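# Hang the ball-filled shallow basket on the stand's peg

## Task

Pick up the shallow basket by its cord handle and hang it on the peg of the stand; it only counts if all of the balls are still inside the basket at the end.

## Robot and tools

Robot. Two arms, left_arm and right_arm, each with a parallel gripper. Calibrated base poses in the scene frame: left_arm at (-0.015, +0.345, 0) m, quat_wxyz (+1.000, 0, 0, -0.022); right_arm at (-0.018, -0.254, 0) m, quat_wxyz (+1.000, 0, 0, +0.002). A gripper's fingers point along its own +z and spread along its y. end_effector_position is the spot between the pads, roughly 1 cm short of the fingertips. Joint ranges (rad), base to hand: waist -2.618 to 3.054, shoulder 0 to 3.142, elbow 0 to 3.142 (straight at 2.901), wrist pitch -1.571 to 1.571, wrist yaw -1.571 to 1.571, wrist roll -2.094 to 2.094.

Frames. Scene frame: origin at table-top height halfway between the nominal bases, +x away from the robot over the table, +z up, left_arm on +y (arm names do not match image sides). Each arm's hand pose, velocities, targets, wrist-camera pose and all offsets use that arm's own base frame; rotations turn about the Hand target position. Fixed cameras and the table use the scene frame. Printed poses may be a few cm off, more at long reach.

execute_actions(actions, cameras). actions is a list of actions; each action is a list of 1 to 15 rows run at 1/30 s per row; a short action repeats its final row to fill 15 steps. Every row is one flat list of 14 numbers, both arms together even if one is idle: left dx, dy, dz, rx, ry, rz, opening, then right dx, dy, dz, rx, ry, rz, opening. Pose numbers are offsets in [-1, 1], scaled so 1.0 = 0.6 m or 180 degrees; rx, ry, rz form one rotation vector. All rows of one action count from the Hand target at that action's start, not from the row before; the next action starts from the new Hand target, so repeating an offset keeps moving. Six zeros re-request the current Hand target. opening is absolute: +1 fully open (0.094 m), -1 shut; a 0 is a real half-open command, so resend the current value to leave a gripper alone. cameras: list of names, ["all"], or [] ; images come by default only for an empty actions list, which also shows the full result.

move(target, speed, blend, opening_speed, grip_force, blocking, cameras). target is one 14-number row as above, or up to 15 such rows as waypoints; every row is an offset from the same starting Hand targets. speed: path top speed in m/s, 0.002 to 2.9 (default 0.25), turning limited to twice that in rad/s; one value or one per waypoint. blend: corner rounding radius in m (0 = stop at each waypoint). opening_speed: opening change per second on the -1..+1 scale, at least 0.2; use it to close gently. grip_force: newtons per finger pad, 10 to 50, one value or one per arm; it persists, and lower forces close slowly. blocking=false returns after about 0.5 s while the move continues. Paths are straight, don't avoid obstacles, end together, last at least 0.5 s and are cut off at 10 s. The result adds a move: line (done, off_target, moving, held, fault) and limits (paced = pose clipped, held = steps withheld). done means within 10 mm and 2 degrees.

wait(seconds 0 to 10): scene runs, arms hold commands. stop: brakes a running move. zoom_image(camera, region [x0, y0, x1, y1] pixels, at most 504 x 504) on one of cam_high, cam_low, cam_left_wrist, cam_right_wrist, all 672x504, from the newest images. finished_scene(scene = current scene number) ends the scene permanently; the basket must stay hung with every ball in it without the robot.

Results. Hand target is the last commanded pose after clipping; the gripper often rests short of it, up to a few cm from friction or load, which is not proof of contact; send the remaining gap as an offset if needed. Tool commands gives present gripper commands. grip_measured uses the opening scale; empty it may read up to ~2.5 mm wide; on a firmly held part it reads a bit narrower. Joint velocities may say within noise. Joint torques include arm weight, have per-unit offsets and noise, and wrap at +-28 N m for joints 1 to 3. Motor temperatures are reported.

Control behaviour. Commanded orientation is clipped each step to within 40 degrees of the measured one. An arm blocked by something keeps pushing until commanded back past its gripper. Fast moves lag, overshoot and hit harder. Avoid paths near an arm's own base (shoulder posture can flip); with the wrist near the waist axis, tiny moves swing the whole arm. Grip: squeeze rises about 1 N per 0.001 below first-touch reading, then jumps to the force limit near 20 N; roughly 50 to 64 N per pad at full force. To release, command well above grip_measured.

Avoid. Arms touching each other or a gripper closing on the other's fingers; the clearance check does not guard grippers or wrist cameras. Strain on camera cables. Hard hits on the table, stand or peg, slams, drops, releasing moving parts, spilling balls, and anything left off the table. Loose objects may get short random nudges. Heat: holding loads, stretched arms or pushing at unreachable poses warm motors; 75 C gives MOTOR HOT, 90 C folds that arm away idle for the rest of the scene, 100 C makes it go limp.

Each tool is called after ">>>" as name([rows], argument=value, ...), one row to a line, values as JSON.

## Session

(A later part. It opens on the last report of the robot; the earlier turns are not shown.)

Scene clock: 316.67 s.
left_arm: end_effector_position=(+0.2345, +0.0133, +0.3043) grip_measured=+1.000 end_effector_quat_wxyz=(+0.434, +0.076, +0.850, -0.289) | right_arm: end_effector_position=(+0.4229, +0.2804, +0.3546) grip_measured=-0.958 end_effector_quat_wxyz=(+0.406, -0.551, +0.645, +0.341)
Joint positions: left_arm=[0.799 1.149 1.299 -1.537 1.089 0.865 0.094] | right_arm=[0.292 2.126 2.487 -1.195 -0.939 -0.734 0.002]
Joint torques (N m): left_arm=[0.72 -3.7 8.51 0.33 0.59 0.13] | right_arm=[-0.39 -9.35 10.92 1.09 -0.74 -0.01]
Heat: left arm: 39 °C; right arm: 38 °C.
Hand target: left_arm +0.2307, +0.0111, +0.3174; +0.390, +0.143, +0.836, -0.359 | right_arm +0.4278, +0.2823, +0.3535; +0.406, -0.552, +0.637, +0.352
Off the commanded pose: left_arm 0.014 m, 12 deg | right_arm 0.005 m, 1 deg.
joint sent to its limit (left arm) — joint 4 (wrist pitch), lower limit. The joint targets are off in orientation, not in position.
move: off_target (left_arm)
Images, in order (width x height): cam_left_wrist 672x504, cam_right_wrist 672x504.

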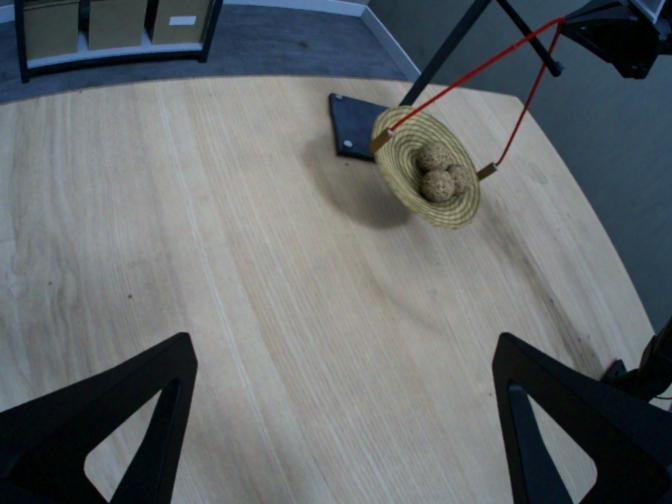

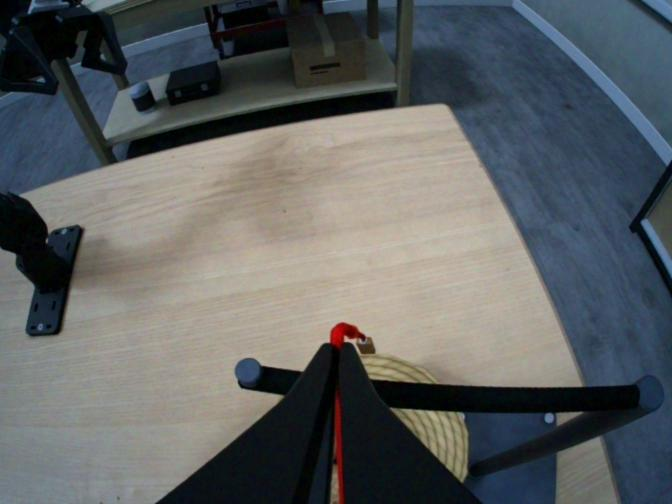

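>>> move(target=[0,0,0,0,0,0,1, 0.0,0.0,-0.044,0,0,0,-1], speed=0.03, cameras=["cam_left_wrist","cam_right_wrist"])

>>> zoom_image(camera="cam_left_wrist", region=[470, 0, 630, 120])

>>> zoom_image(camera="cam_right_wrist", region=[220, 300, 472, 489])

Scene clock: 321.43 s.
left_arm: end_effector_position=(+0.2345, +0.0133, +0.3043) grip_measured=+1.000 end_effector_quat_wxyz=(+0.434, +0.076, +0.850, -0.289) | right_arm: end_effector_position=(+0.4271, +0.2849, +0.3338) grip_measured=-0.958 end_effector_quat_wxyz=(+0.409, -0.553, +0.630, +0.361)
Joint positions: left_arm=[0.799 1.149 1.299 -1.537 1.089 0.865 0.094] | right_arm=[0.288 2.088 2.303 -1.049 -0.992 -0.743 0.002]
Joint torques (N m): left_arm=[0.75 -3.73 8.51 0.34 0.58 0.13] | right_arm=[-0.08 -13.16 5.22 1.12 -0.18 -0.03]
Heat: left arm: 39 °C; right arm: 38 °C.
Hand target: left_arm +0.2307, +0.0111, +0.3174; +0.390, +0.143, +0.836, -0.359 | right_arm +0.4278, +0.2822, +0.3271; +0.406, -0.552, +0.638, +0.352
Off the commanded pose: left_arm 0.014 m, 12 deg | right_arm 0.007 m, 1 deg.
joint sent to its limit (left arm) — joint 4 (wrist pitch), lower limit. The joint targets are off in orientation, not in position.
move: off_target (left_arm)
Images, in order (width x height): cam_left_wrist 672x504, cam_right_wrist 672x504.

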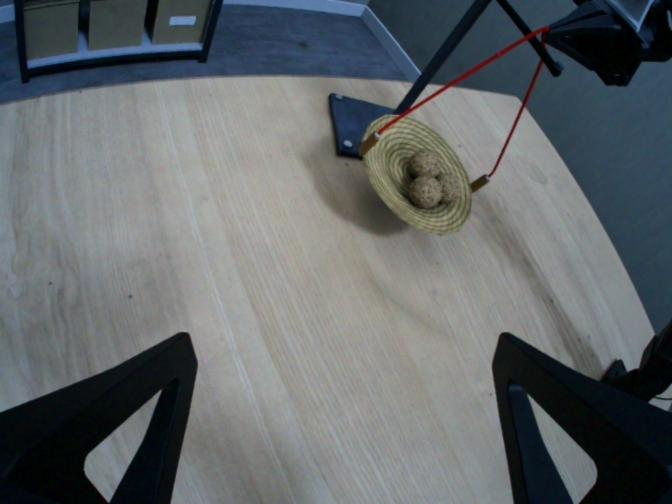

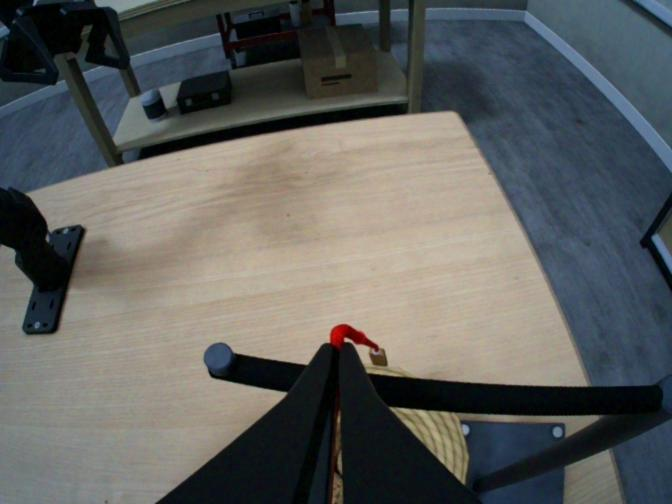

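Scaled by 3.150 from the camera's 672x504 image, which has a finer 960x720 frame.

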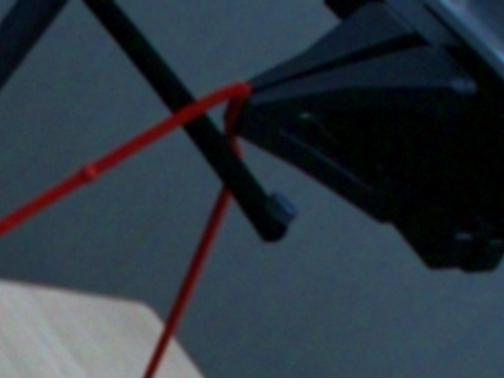

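Scaled by 2.000 from the camera's 672x504 image, which has a finer 960x720 frame.

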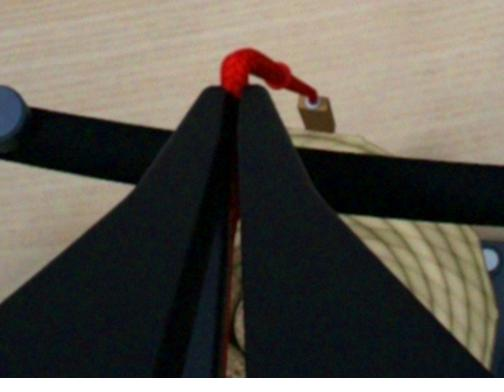

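>>> move(target=[0,0,0,0,0,0,1, -0.003,-0.010,-0.010,0,0,0,-1], speed=0.02, cameras=["cam_left_wrist","cam_right_wrist"])

>>> zoom_image(camera="cam_left_wrist", region=[470, 0, 630, 120])

>>> zoom_image(camera="cam_right_wrist", region=[220, 300, 472, 489])

Scene clock: 325.00 s.
left_arm: end_effector_position=(+0.2345, +0.0133, +0.3043) grip_measured=+1.000 end_effector_quat_wxyz=(+0.434, +0.076, +0.850, -0.289) | right_arm: end_effector_position=(+0.4274, +0.2820, +0.3334) grip_measured=-0.958 end_effector_quat_wxyz=(+0.421, -0.558, +0.620, +0.358)
Joint positions: left_arm=[0.799 1.149 1.299 -1.537 1.089 0.865 0.094] | right_arm=[0.28 2.058 2.238 -0.993 -1.004 -0.756 0.002]
Joint torques (N m): left_arm=[0.73 -3.71 8.5 0.33 0.59 0.13] | right_arm=[-0.38 -12.93 5.01 0.87 -0.13 -0.06]
Heat: left arm: 39 °C; right arm: 38 °C.
Hand target: left_arm +0.2307, +0.0111, +0.3174; +0.390, +0.143, +0.836, -0.359 | right_arm +0.4260, +0.2763, +0.3210; +0.406, -0.552, +0.637, +0.352
Off the commanded pose: left_arm 0.014 m, 12 deg | right_arm 0.014 m, 3 deg.
joint sent to its limit (left arm) — joint 4 (wrist pitch), lower limit. The joint targets are off in orientation, not in position.
move: off_target (left_arm, right_arm)
Images, in order (width x height): cam_left_wrist 672x504, cam_right_wrist 672x504.

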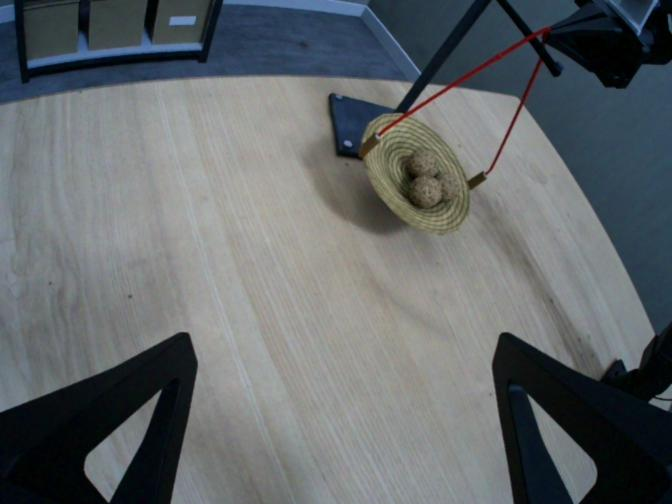

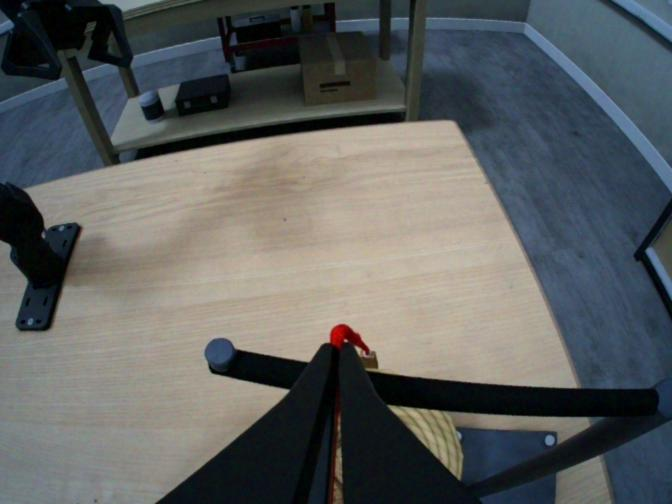

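Scaled by 3.150 from the camera's 672x504 image, which has a finer 960x720 frame.

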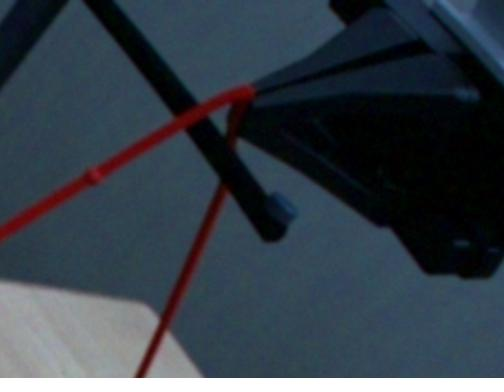

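Scaled by 2.000 from the camera's 672x504 image, which has a finer 960x720 frame.

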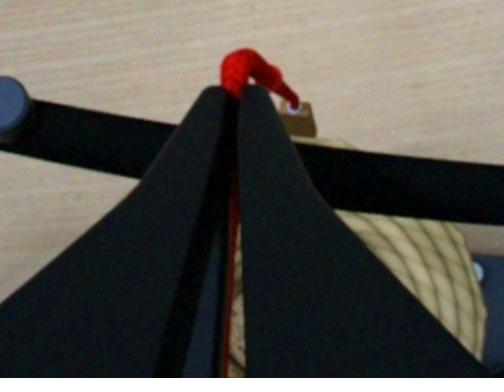

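>>> move(target=[0,0,0,0,0,0,1, 0.0,0.0,0.012,0,0,0,-1], speed=0.02, cameras=["cam_left_wrist","cam_right_wrist","cam_high","cam_low"])

>>> zoom_image(camera="cam_left_wrist", region=[490, 0, 590, 80])

>>> zoom_image(camera="cam_high", region=[180, 180, 330, 320])

Scene clock: 342.00 s.
left_arm: end_effector_position=(+0.2345, +0.0133, +0.3043) grip_measured=+1.000 end_effector_quat_wxyz=(+0.434, +0.076, +0.850, -0.289) | right_arm: end_effector_position=(+0.4273, +0.2821, +0.3334) grip_measured=-0.958 end_effector_quat_wxyz=(+0.421, -0.558, +0.620, +0.358)
Joint positions: left_arm=[0.799 1.149 1.299 -1.537 1.089 0.865 0.094] | right_arm=[0.28 2.058 2.238 -0.993 -1.005 -0.756 0.002]
Joint torques (N m): left_arm=[0.73 -3.71 8.51 0.33 0.59 0.13] | right_arm=[-0.38 -12.14 8.85 0.66 -0.12 0]
Motor temperatures (°C): left_arm=[25 27 39 31 27 22 24] | right_arm=[25 43 36 34 28 26 30]
Heat: left arm: 39 °C; right arm: 43 °C.
Hand target: left_arm +0.2307, +0.0111, +0.3174; +0.390, +0.143, +0.836, -0.359 | right_arm +0.4260, +0.2763, +0.3283; +0.406, -0.552, +0.637, +0.352
Off the commanded pose: left_arm 0.014 m, 12 deg | right_arm 0.008 m, 3 deg.
joint sent to its limit (left arm) — joint 4 (wrist pitch), lower limit. The joint targets are off in orientation, not in position.
move: off_target (left_arm, right_arm)

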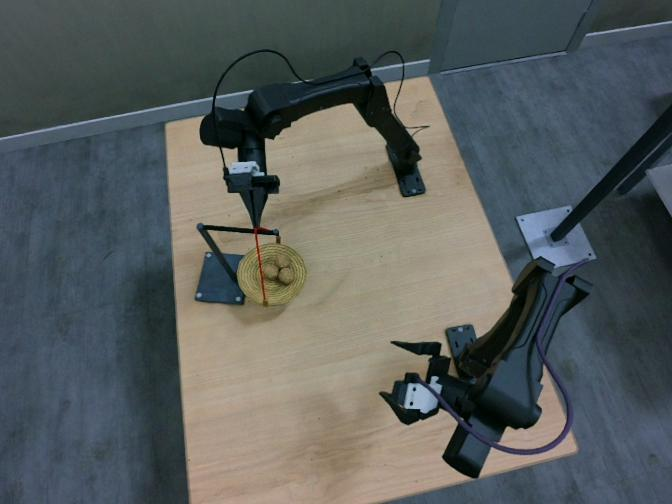

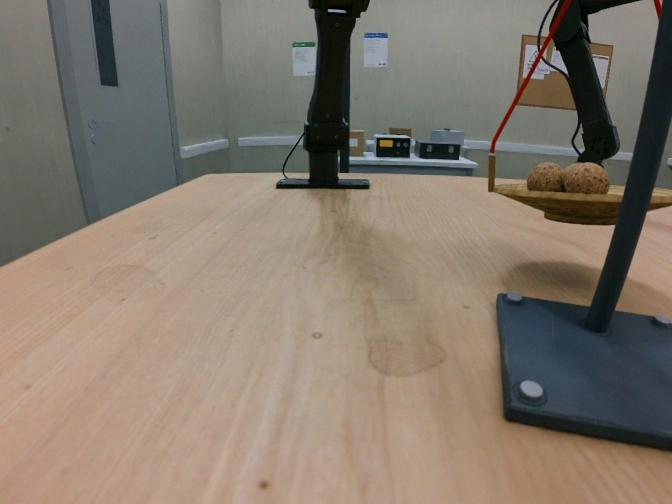

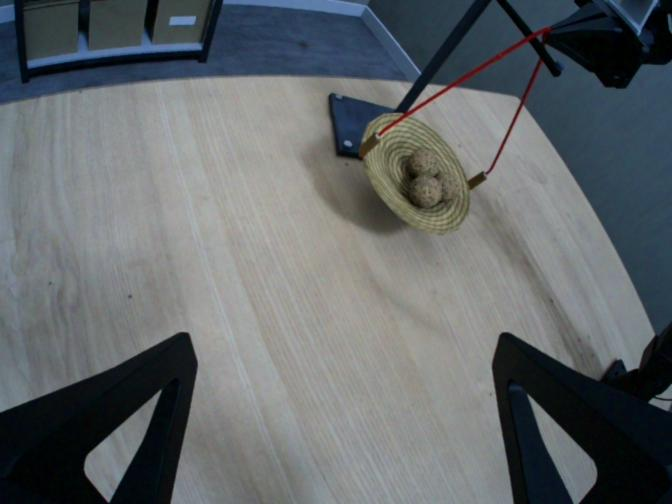

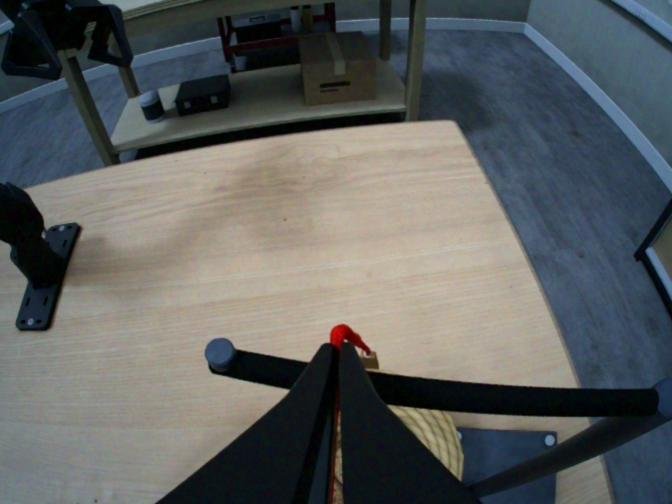

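Scaled by 5.040 from the camera's 672x504 image, which has a finer 960x720 frame.

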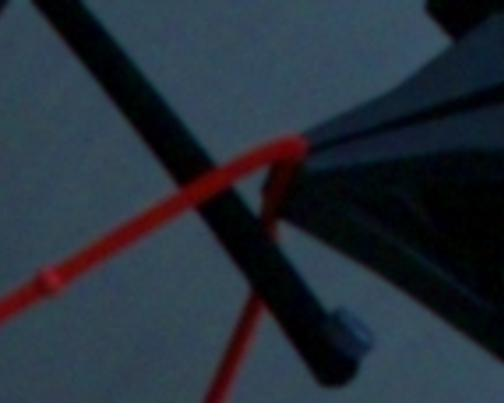

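Scaled by 3.360 from the camera's 672x504 image, which has a finer 960x720 frame.

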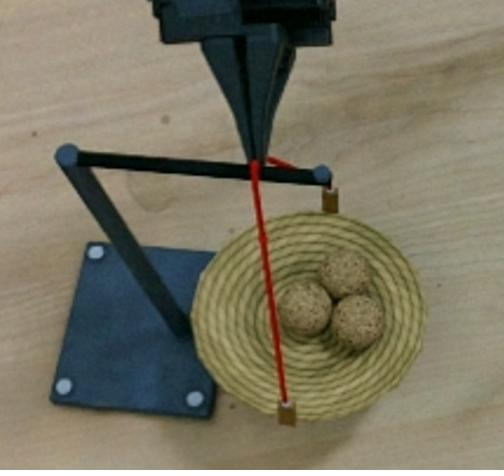

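>>> move(target=[0,0,0,0,0,0,1, 0.0,0.0,-0.022,0,0,0,-1], speed=0.02, cameras=["cam_left_wrist","cam_right_wrist"])

>>> zoom_image(camera="cam_left_wrist", region=[490, 0, 590, 80])

>>> zoom_image(camera="cam_right_wrist", region=[220, 300, 472, 489])

Scene clock: 348.53 s.
left_arm: end_effector_position=(+0.2345, +0.0133, +0.3043) grip_measured=+1.000 end_effector_quat_wxyz=(+0.434, +0.076, +0.850, -0.289) | right_arm: end_effector_position=(+0.4268, +0.2825, +0.3329) grip_measured=-0.958 end_effector_quat_wxyz=(+0.428, -0.560, +0.613, +0.357)
Joint positions: left_arm=[0.799 1.149 1.299 -1.537 1.089 0.865 0.094] | right_arm=[0.28 2.039 2.195 -0.951 -1.011 -0.757 0.002]
Joint torques (N m): left_arm=[0.72 -3.71 8.51 0.34 0.58 0.13] | right_arm=[-0.35 -12.4 4.79 0.81 -0.05 -0.04]
Heat: left arm: 39 °C; right arm: 44 °C.
Hand target: left_arm +0.2307, +0.0111, +0.3174; +0.390, +0.143, +0.836, -0.359 | right_arm +0.4260, +0.2763, +0.3150; +0.406, -0.552, +0.638, +0.352
Off the commanded pose: left_arm 0.014 m, 12 deg | right_arm 0.019 m, 4 deg.
joint sent to its limit (left arm) — joint 4 (wrist pitch), lower limit. The joint targets are off in orientation, not in position.
move: off_target (left_arm, right_arm)
Images, in order (width x height): cam_left_wrist 672x504, cam_right_wrist 672x504.

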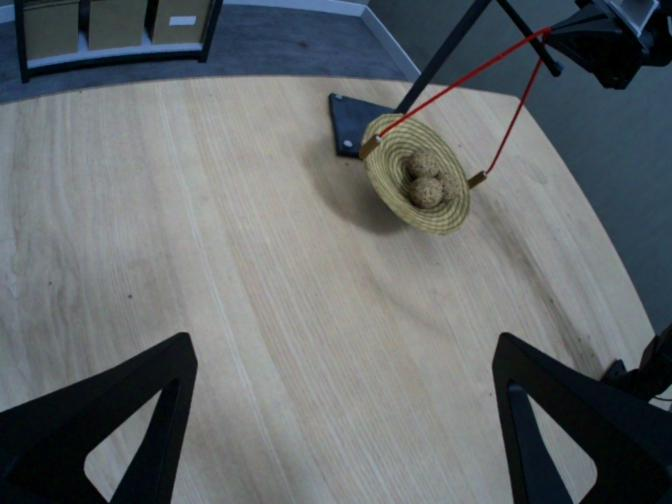

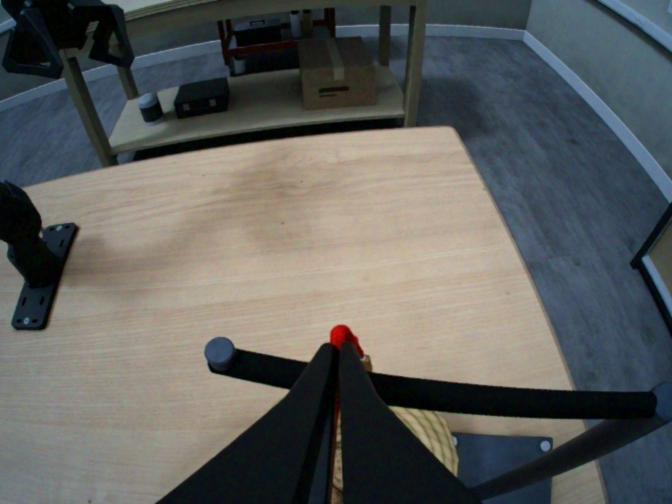

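Scaled by 5.040 from the camera's 672x504 image, which has a finer 960x720 frame.

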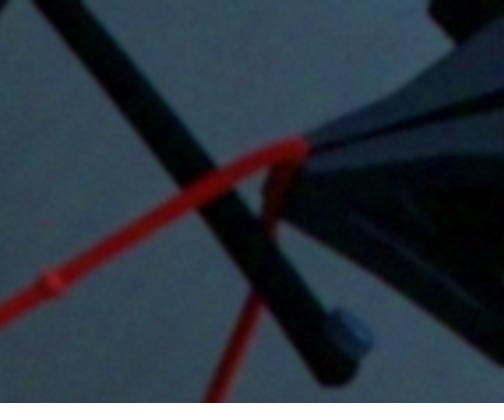

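Scaled by 2.000 from the camera's 672x504 image, which has a finer 960x720 frame.

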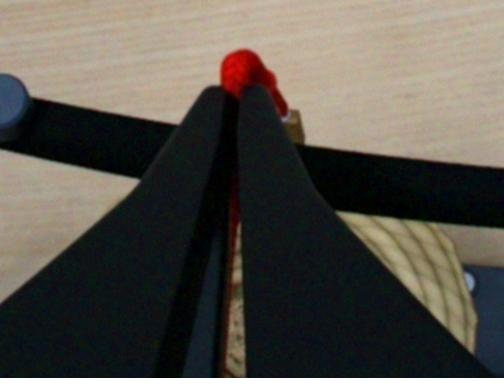

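>>> move(target=[0,0,0,0,0,0,1, 0.0,0.008,0.018,0,0,0,-1], speed=0.03)

>>> move(target=[0,0,0,0,0,0,1, 0.0,0.0,0.0,0,0,0,-0.5], opening_speed=0.2, cameras=["all"])

>>> zoom_image(camera="cam_left_wrist", region=[490, 0, 590, 80])

>>> zoom_image(camera="cam_right_wrist", region=[220, 300, 472, 489])

>>> zoom_image(camera="cam_high", region=[180, 180, 330, 320])

Scene clock: 353.00 s.
left_arm: end_effector_position=(+0.2345, +0.0133, +0.3043) grip_measured=+1.000 end_effector_quat_wxyz=(+0.434, +0.076, +0.850, -0.289) | right_arm: end_effector_position=(+0.4260, +0.2782, +0.3260) grip_measured=-0.958 end_effector_quat_wxyz=(+0.410, -0.552, +0.636, +0.351)
Joint positions: left_arm=[0.799 1.149 1.299 -1.537 1.089 0.865 0.094] | right_arm=[0.279 2.039 2.204 -1.001 -0.973 -0.749 0.002]
Joint torques (N m): left_arm=[0.72 -3.71 8.5 0.34 0.58 0.13] | right_arm=[0.49 -10.71 10.7 0.93 -0.39 0.07]
Heat: left arm: 39 °C; right arm: 43 °C.
Hand target: left_arm +0.2307, +0.0111, +0.3174; +0.390, +0.143, +0.836, -0.359 | right_arm +0.4260, +0.2810, +0.3259; +0.406, -0.552, +0.638, +0.352
Off the commanded pose: left_arm 0.014 m, 12 deg | right_arm 0.003 m, 1 deg.
joint sent to its limit (left arm) — joint 4 (wrist pitch), lower limit. The joint targets are off in orientation, not in position.
move: off_target (left_arm)

Scene clock: 355.70 s.
left_arm: end_effector_position=(+0.2345, +0.0133, +0.3043) grip_measured=+1.000 end_effector_quat_wxyz=(+0.434, +0.076, +0.850, -0.289) | right_arm: end_effector_position=(+0.4229, +0.2779, +0.3243) grip_measured=-0.502 end_effector_quat_wxyz=(+0.403, -0.550, +0.640, +0.356)
Joint positions: left_arm=[0.799 1.149 1.299 -1.537 1.089 0.865 0.094] | right_arm=[0.279 2.039 2.204 -1.021 -0.978 -0.749 0.023]
Joint torques (N m): left_arm=[0.72 -3.71 8.51 0.34 0.59 0.13] | right_arm=[0.49 -10.63 10.82 1.07 -0.34 0.07]
Heat: left arm: 39 °C; right arm: 43 °C.
Hand target: left_arm +0.2307, +0.0111, +0.3174; +0.390, +0.143, +0.836, -0.359 | right_arm +0.4260, +0.2810, +0.3259; +0.406, -0.552, +0.638, +0.352
Off the commanded pose: left_arm 0.014 m, 12 deg | right_arm 0.005 m, 1 deg.
joint sent to its limit (left arm) — joint 4 (wrist pitch), lower limit. The joint targets are off in orientation, not in position.
move: off_target (left_arm)

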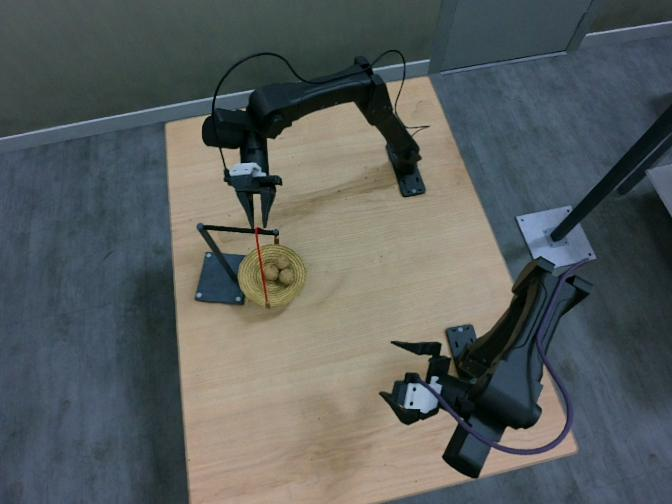

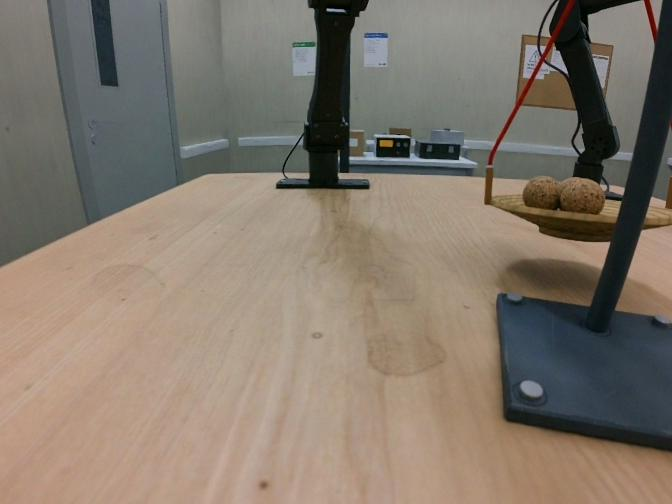

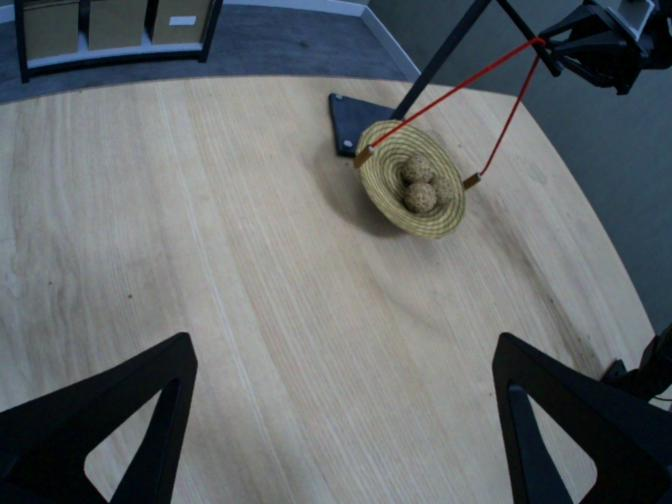

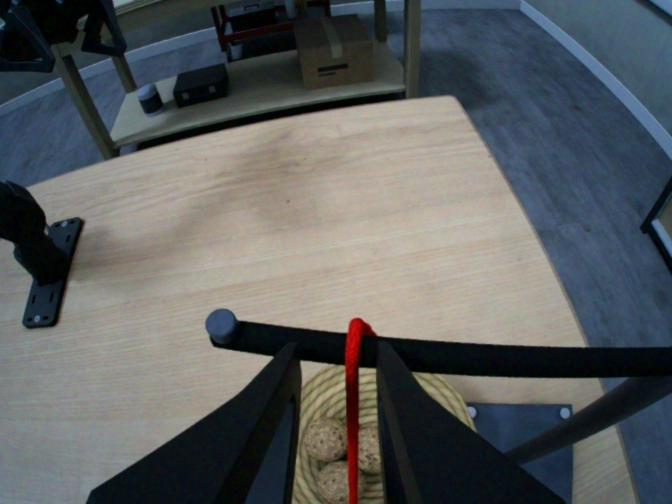

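Scaled by 5.040 from the camera's 672x504 image, which has a finer 960x720 frame.

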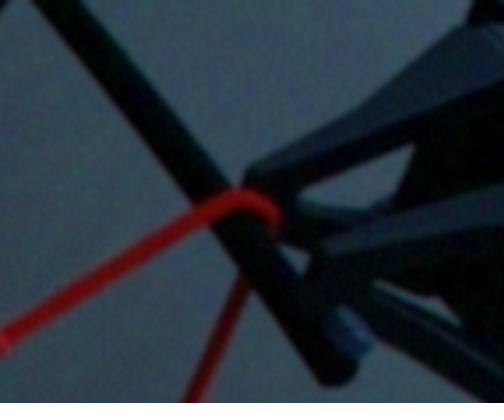

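Scaled by 2.000 from the camera's 672x504 image, which has a finer 960x720 frame.

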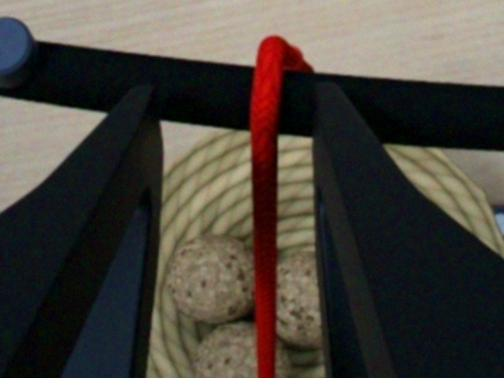

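Scaled by 3.360 from the camera's 672x504 image, which has a finer 960x720 frame.

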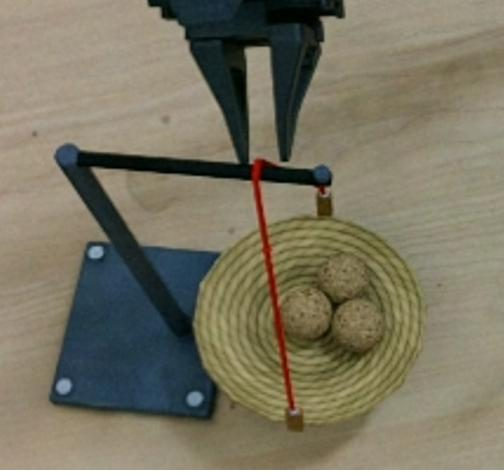

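>>> move(target=[0,0,0,0,0,0,1, -0.025,-0.178,0.085,0,0,0,-0.5], speed=0.06, cameras=["all"])

>>> zoom_image(camera="cam_high", region=[180, 180, 330, 320])

>>> zoom_image(camera="cam_left_wrist", region=[320, 0, 600, 250])

Scene clock: 361.27 s.
left_arm: end_effector_position=(+0.2345, +0.0133, +0.3043) grip_measured=+1.000 end_effector_quat_wxyz=(+0.434, +0.076, +0.850, -0.289) | right_arm: end_effector_position=(+0.4124, +0.1731, +0.3797) grip_measured=-0.502 end_effector_quat_wxyz=(+0.434, -0.541, +0.640, +0.329)
Joint positions: left_arm=[0.799 1.149 1.299 -1.537 1.089 0.865 0.094] | right_arm=[0.03 2.107 2.601 -1.555 -1.087 -1.062 0.023]
Joint torques (N m): left_arm=[0.72 -3.7 8.51 0.34 0.58 0.13] | right_arm=[-0.12 -10.13 6.17 0.64 -0.79 -0.04]
Heat: left arm: 39 °C; right arm: 42 °C.
Hand target: left_arm +0.2307, +0.0111, +0.3174; +0.390, +0.143, +0.836, -0.359 | right_arm +0.4110, +0.1743, +0.3769; +0.406, -0.552, +0.637, +0.352
Off the commanded pose: left_arm 0.014 m, 12 deg | right_arm 0.003 m, 4 deg.
joint sent to its limit (left arm) — joint 4 (wrist pitch), lower limit. The joint targets are off in orientation, not in position.
joint sent to its limit (right arm) — joint 4 (wrist pitch), lower limit. The joint targets are off in orientation, not in position.
move: off_target (left_arm, right_arm)

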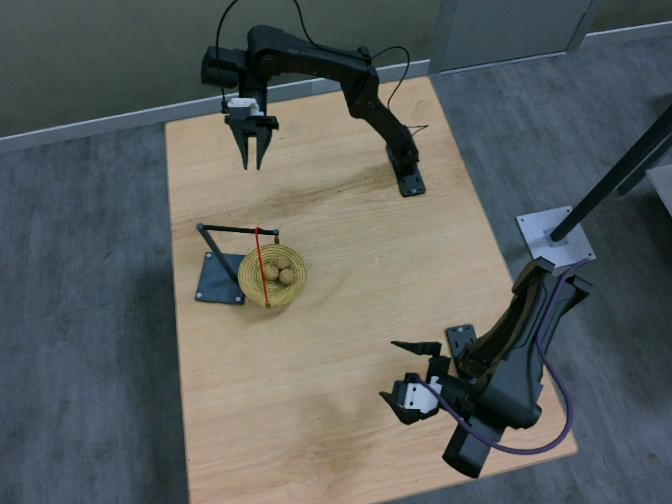

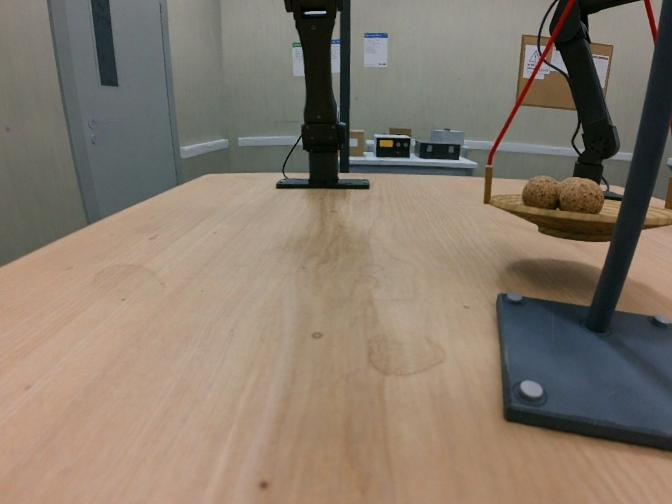

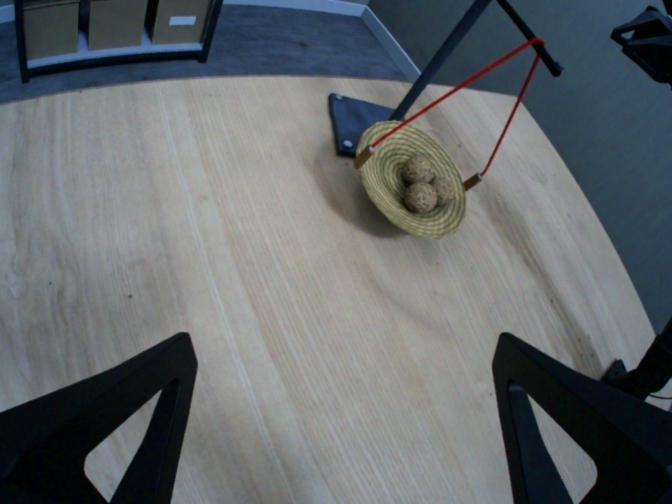

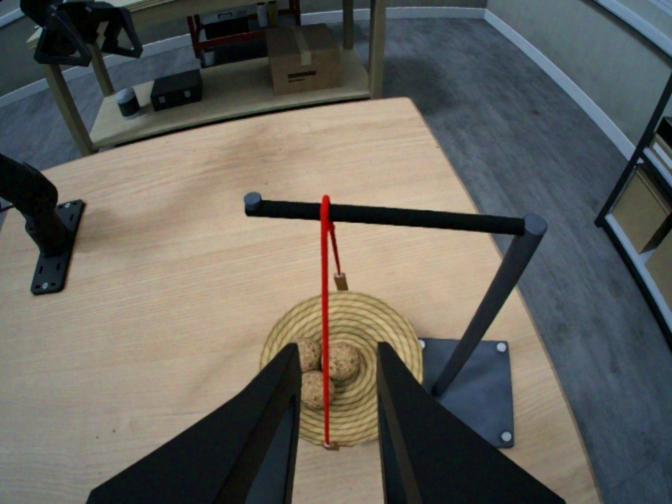

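Scaled by 3.360 from the camera's 672x504 image, which has a finer 960x720 frame.

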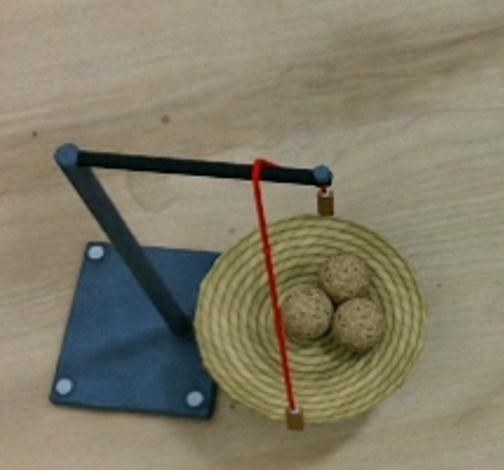

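Scaled by 1.800 from the camera's 672x504 image, which has a finer 960x720 frame.

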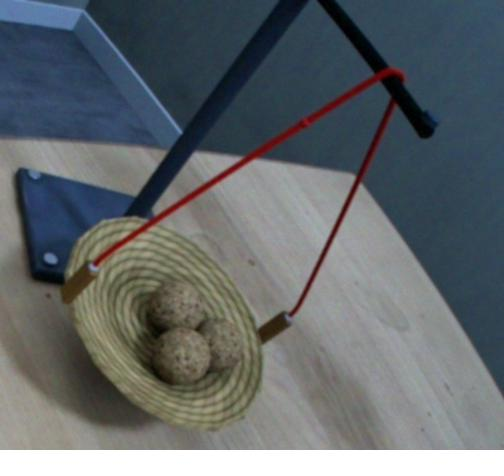

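Hung, static, balls in.

>>> finished_scene(scene=1)

The scene is finished: the task was done.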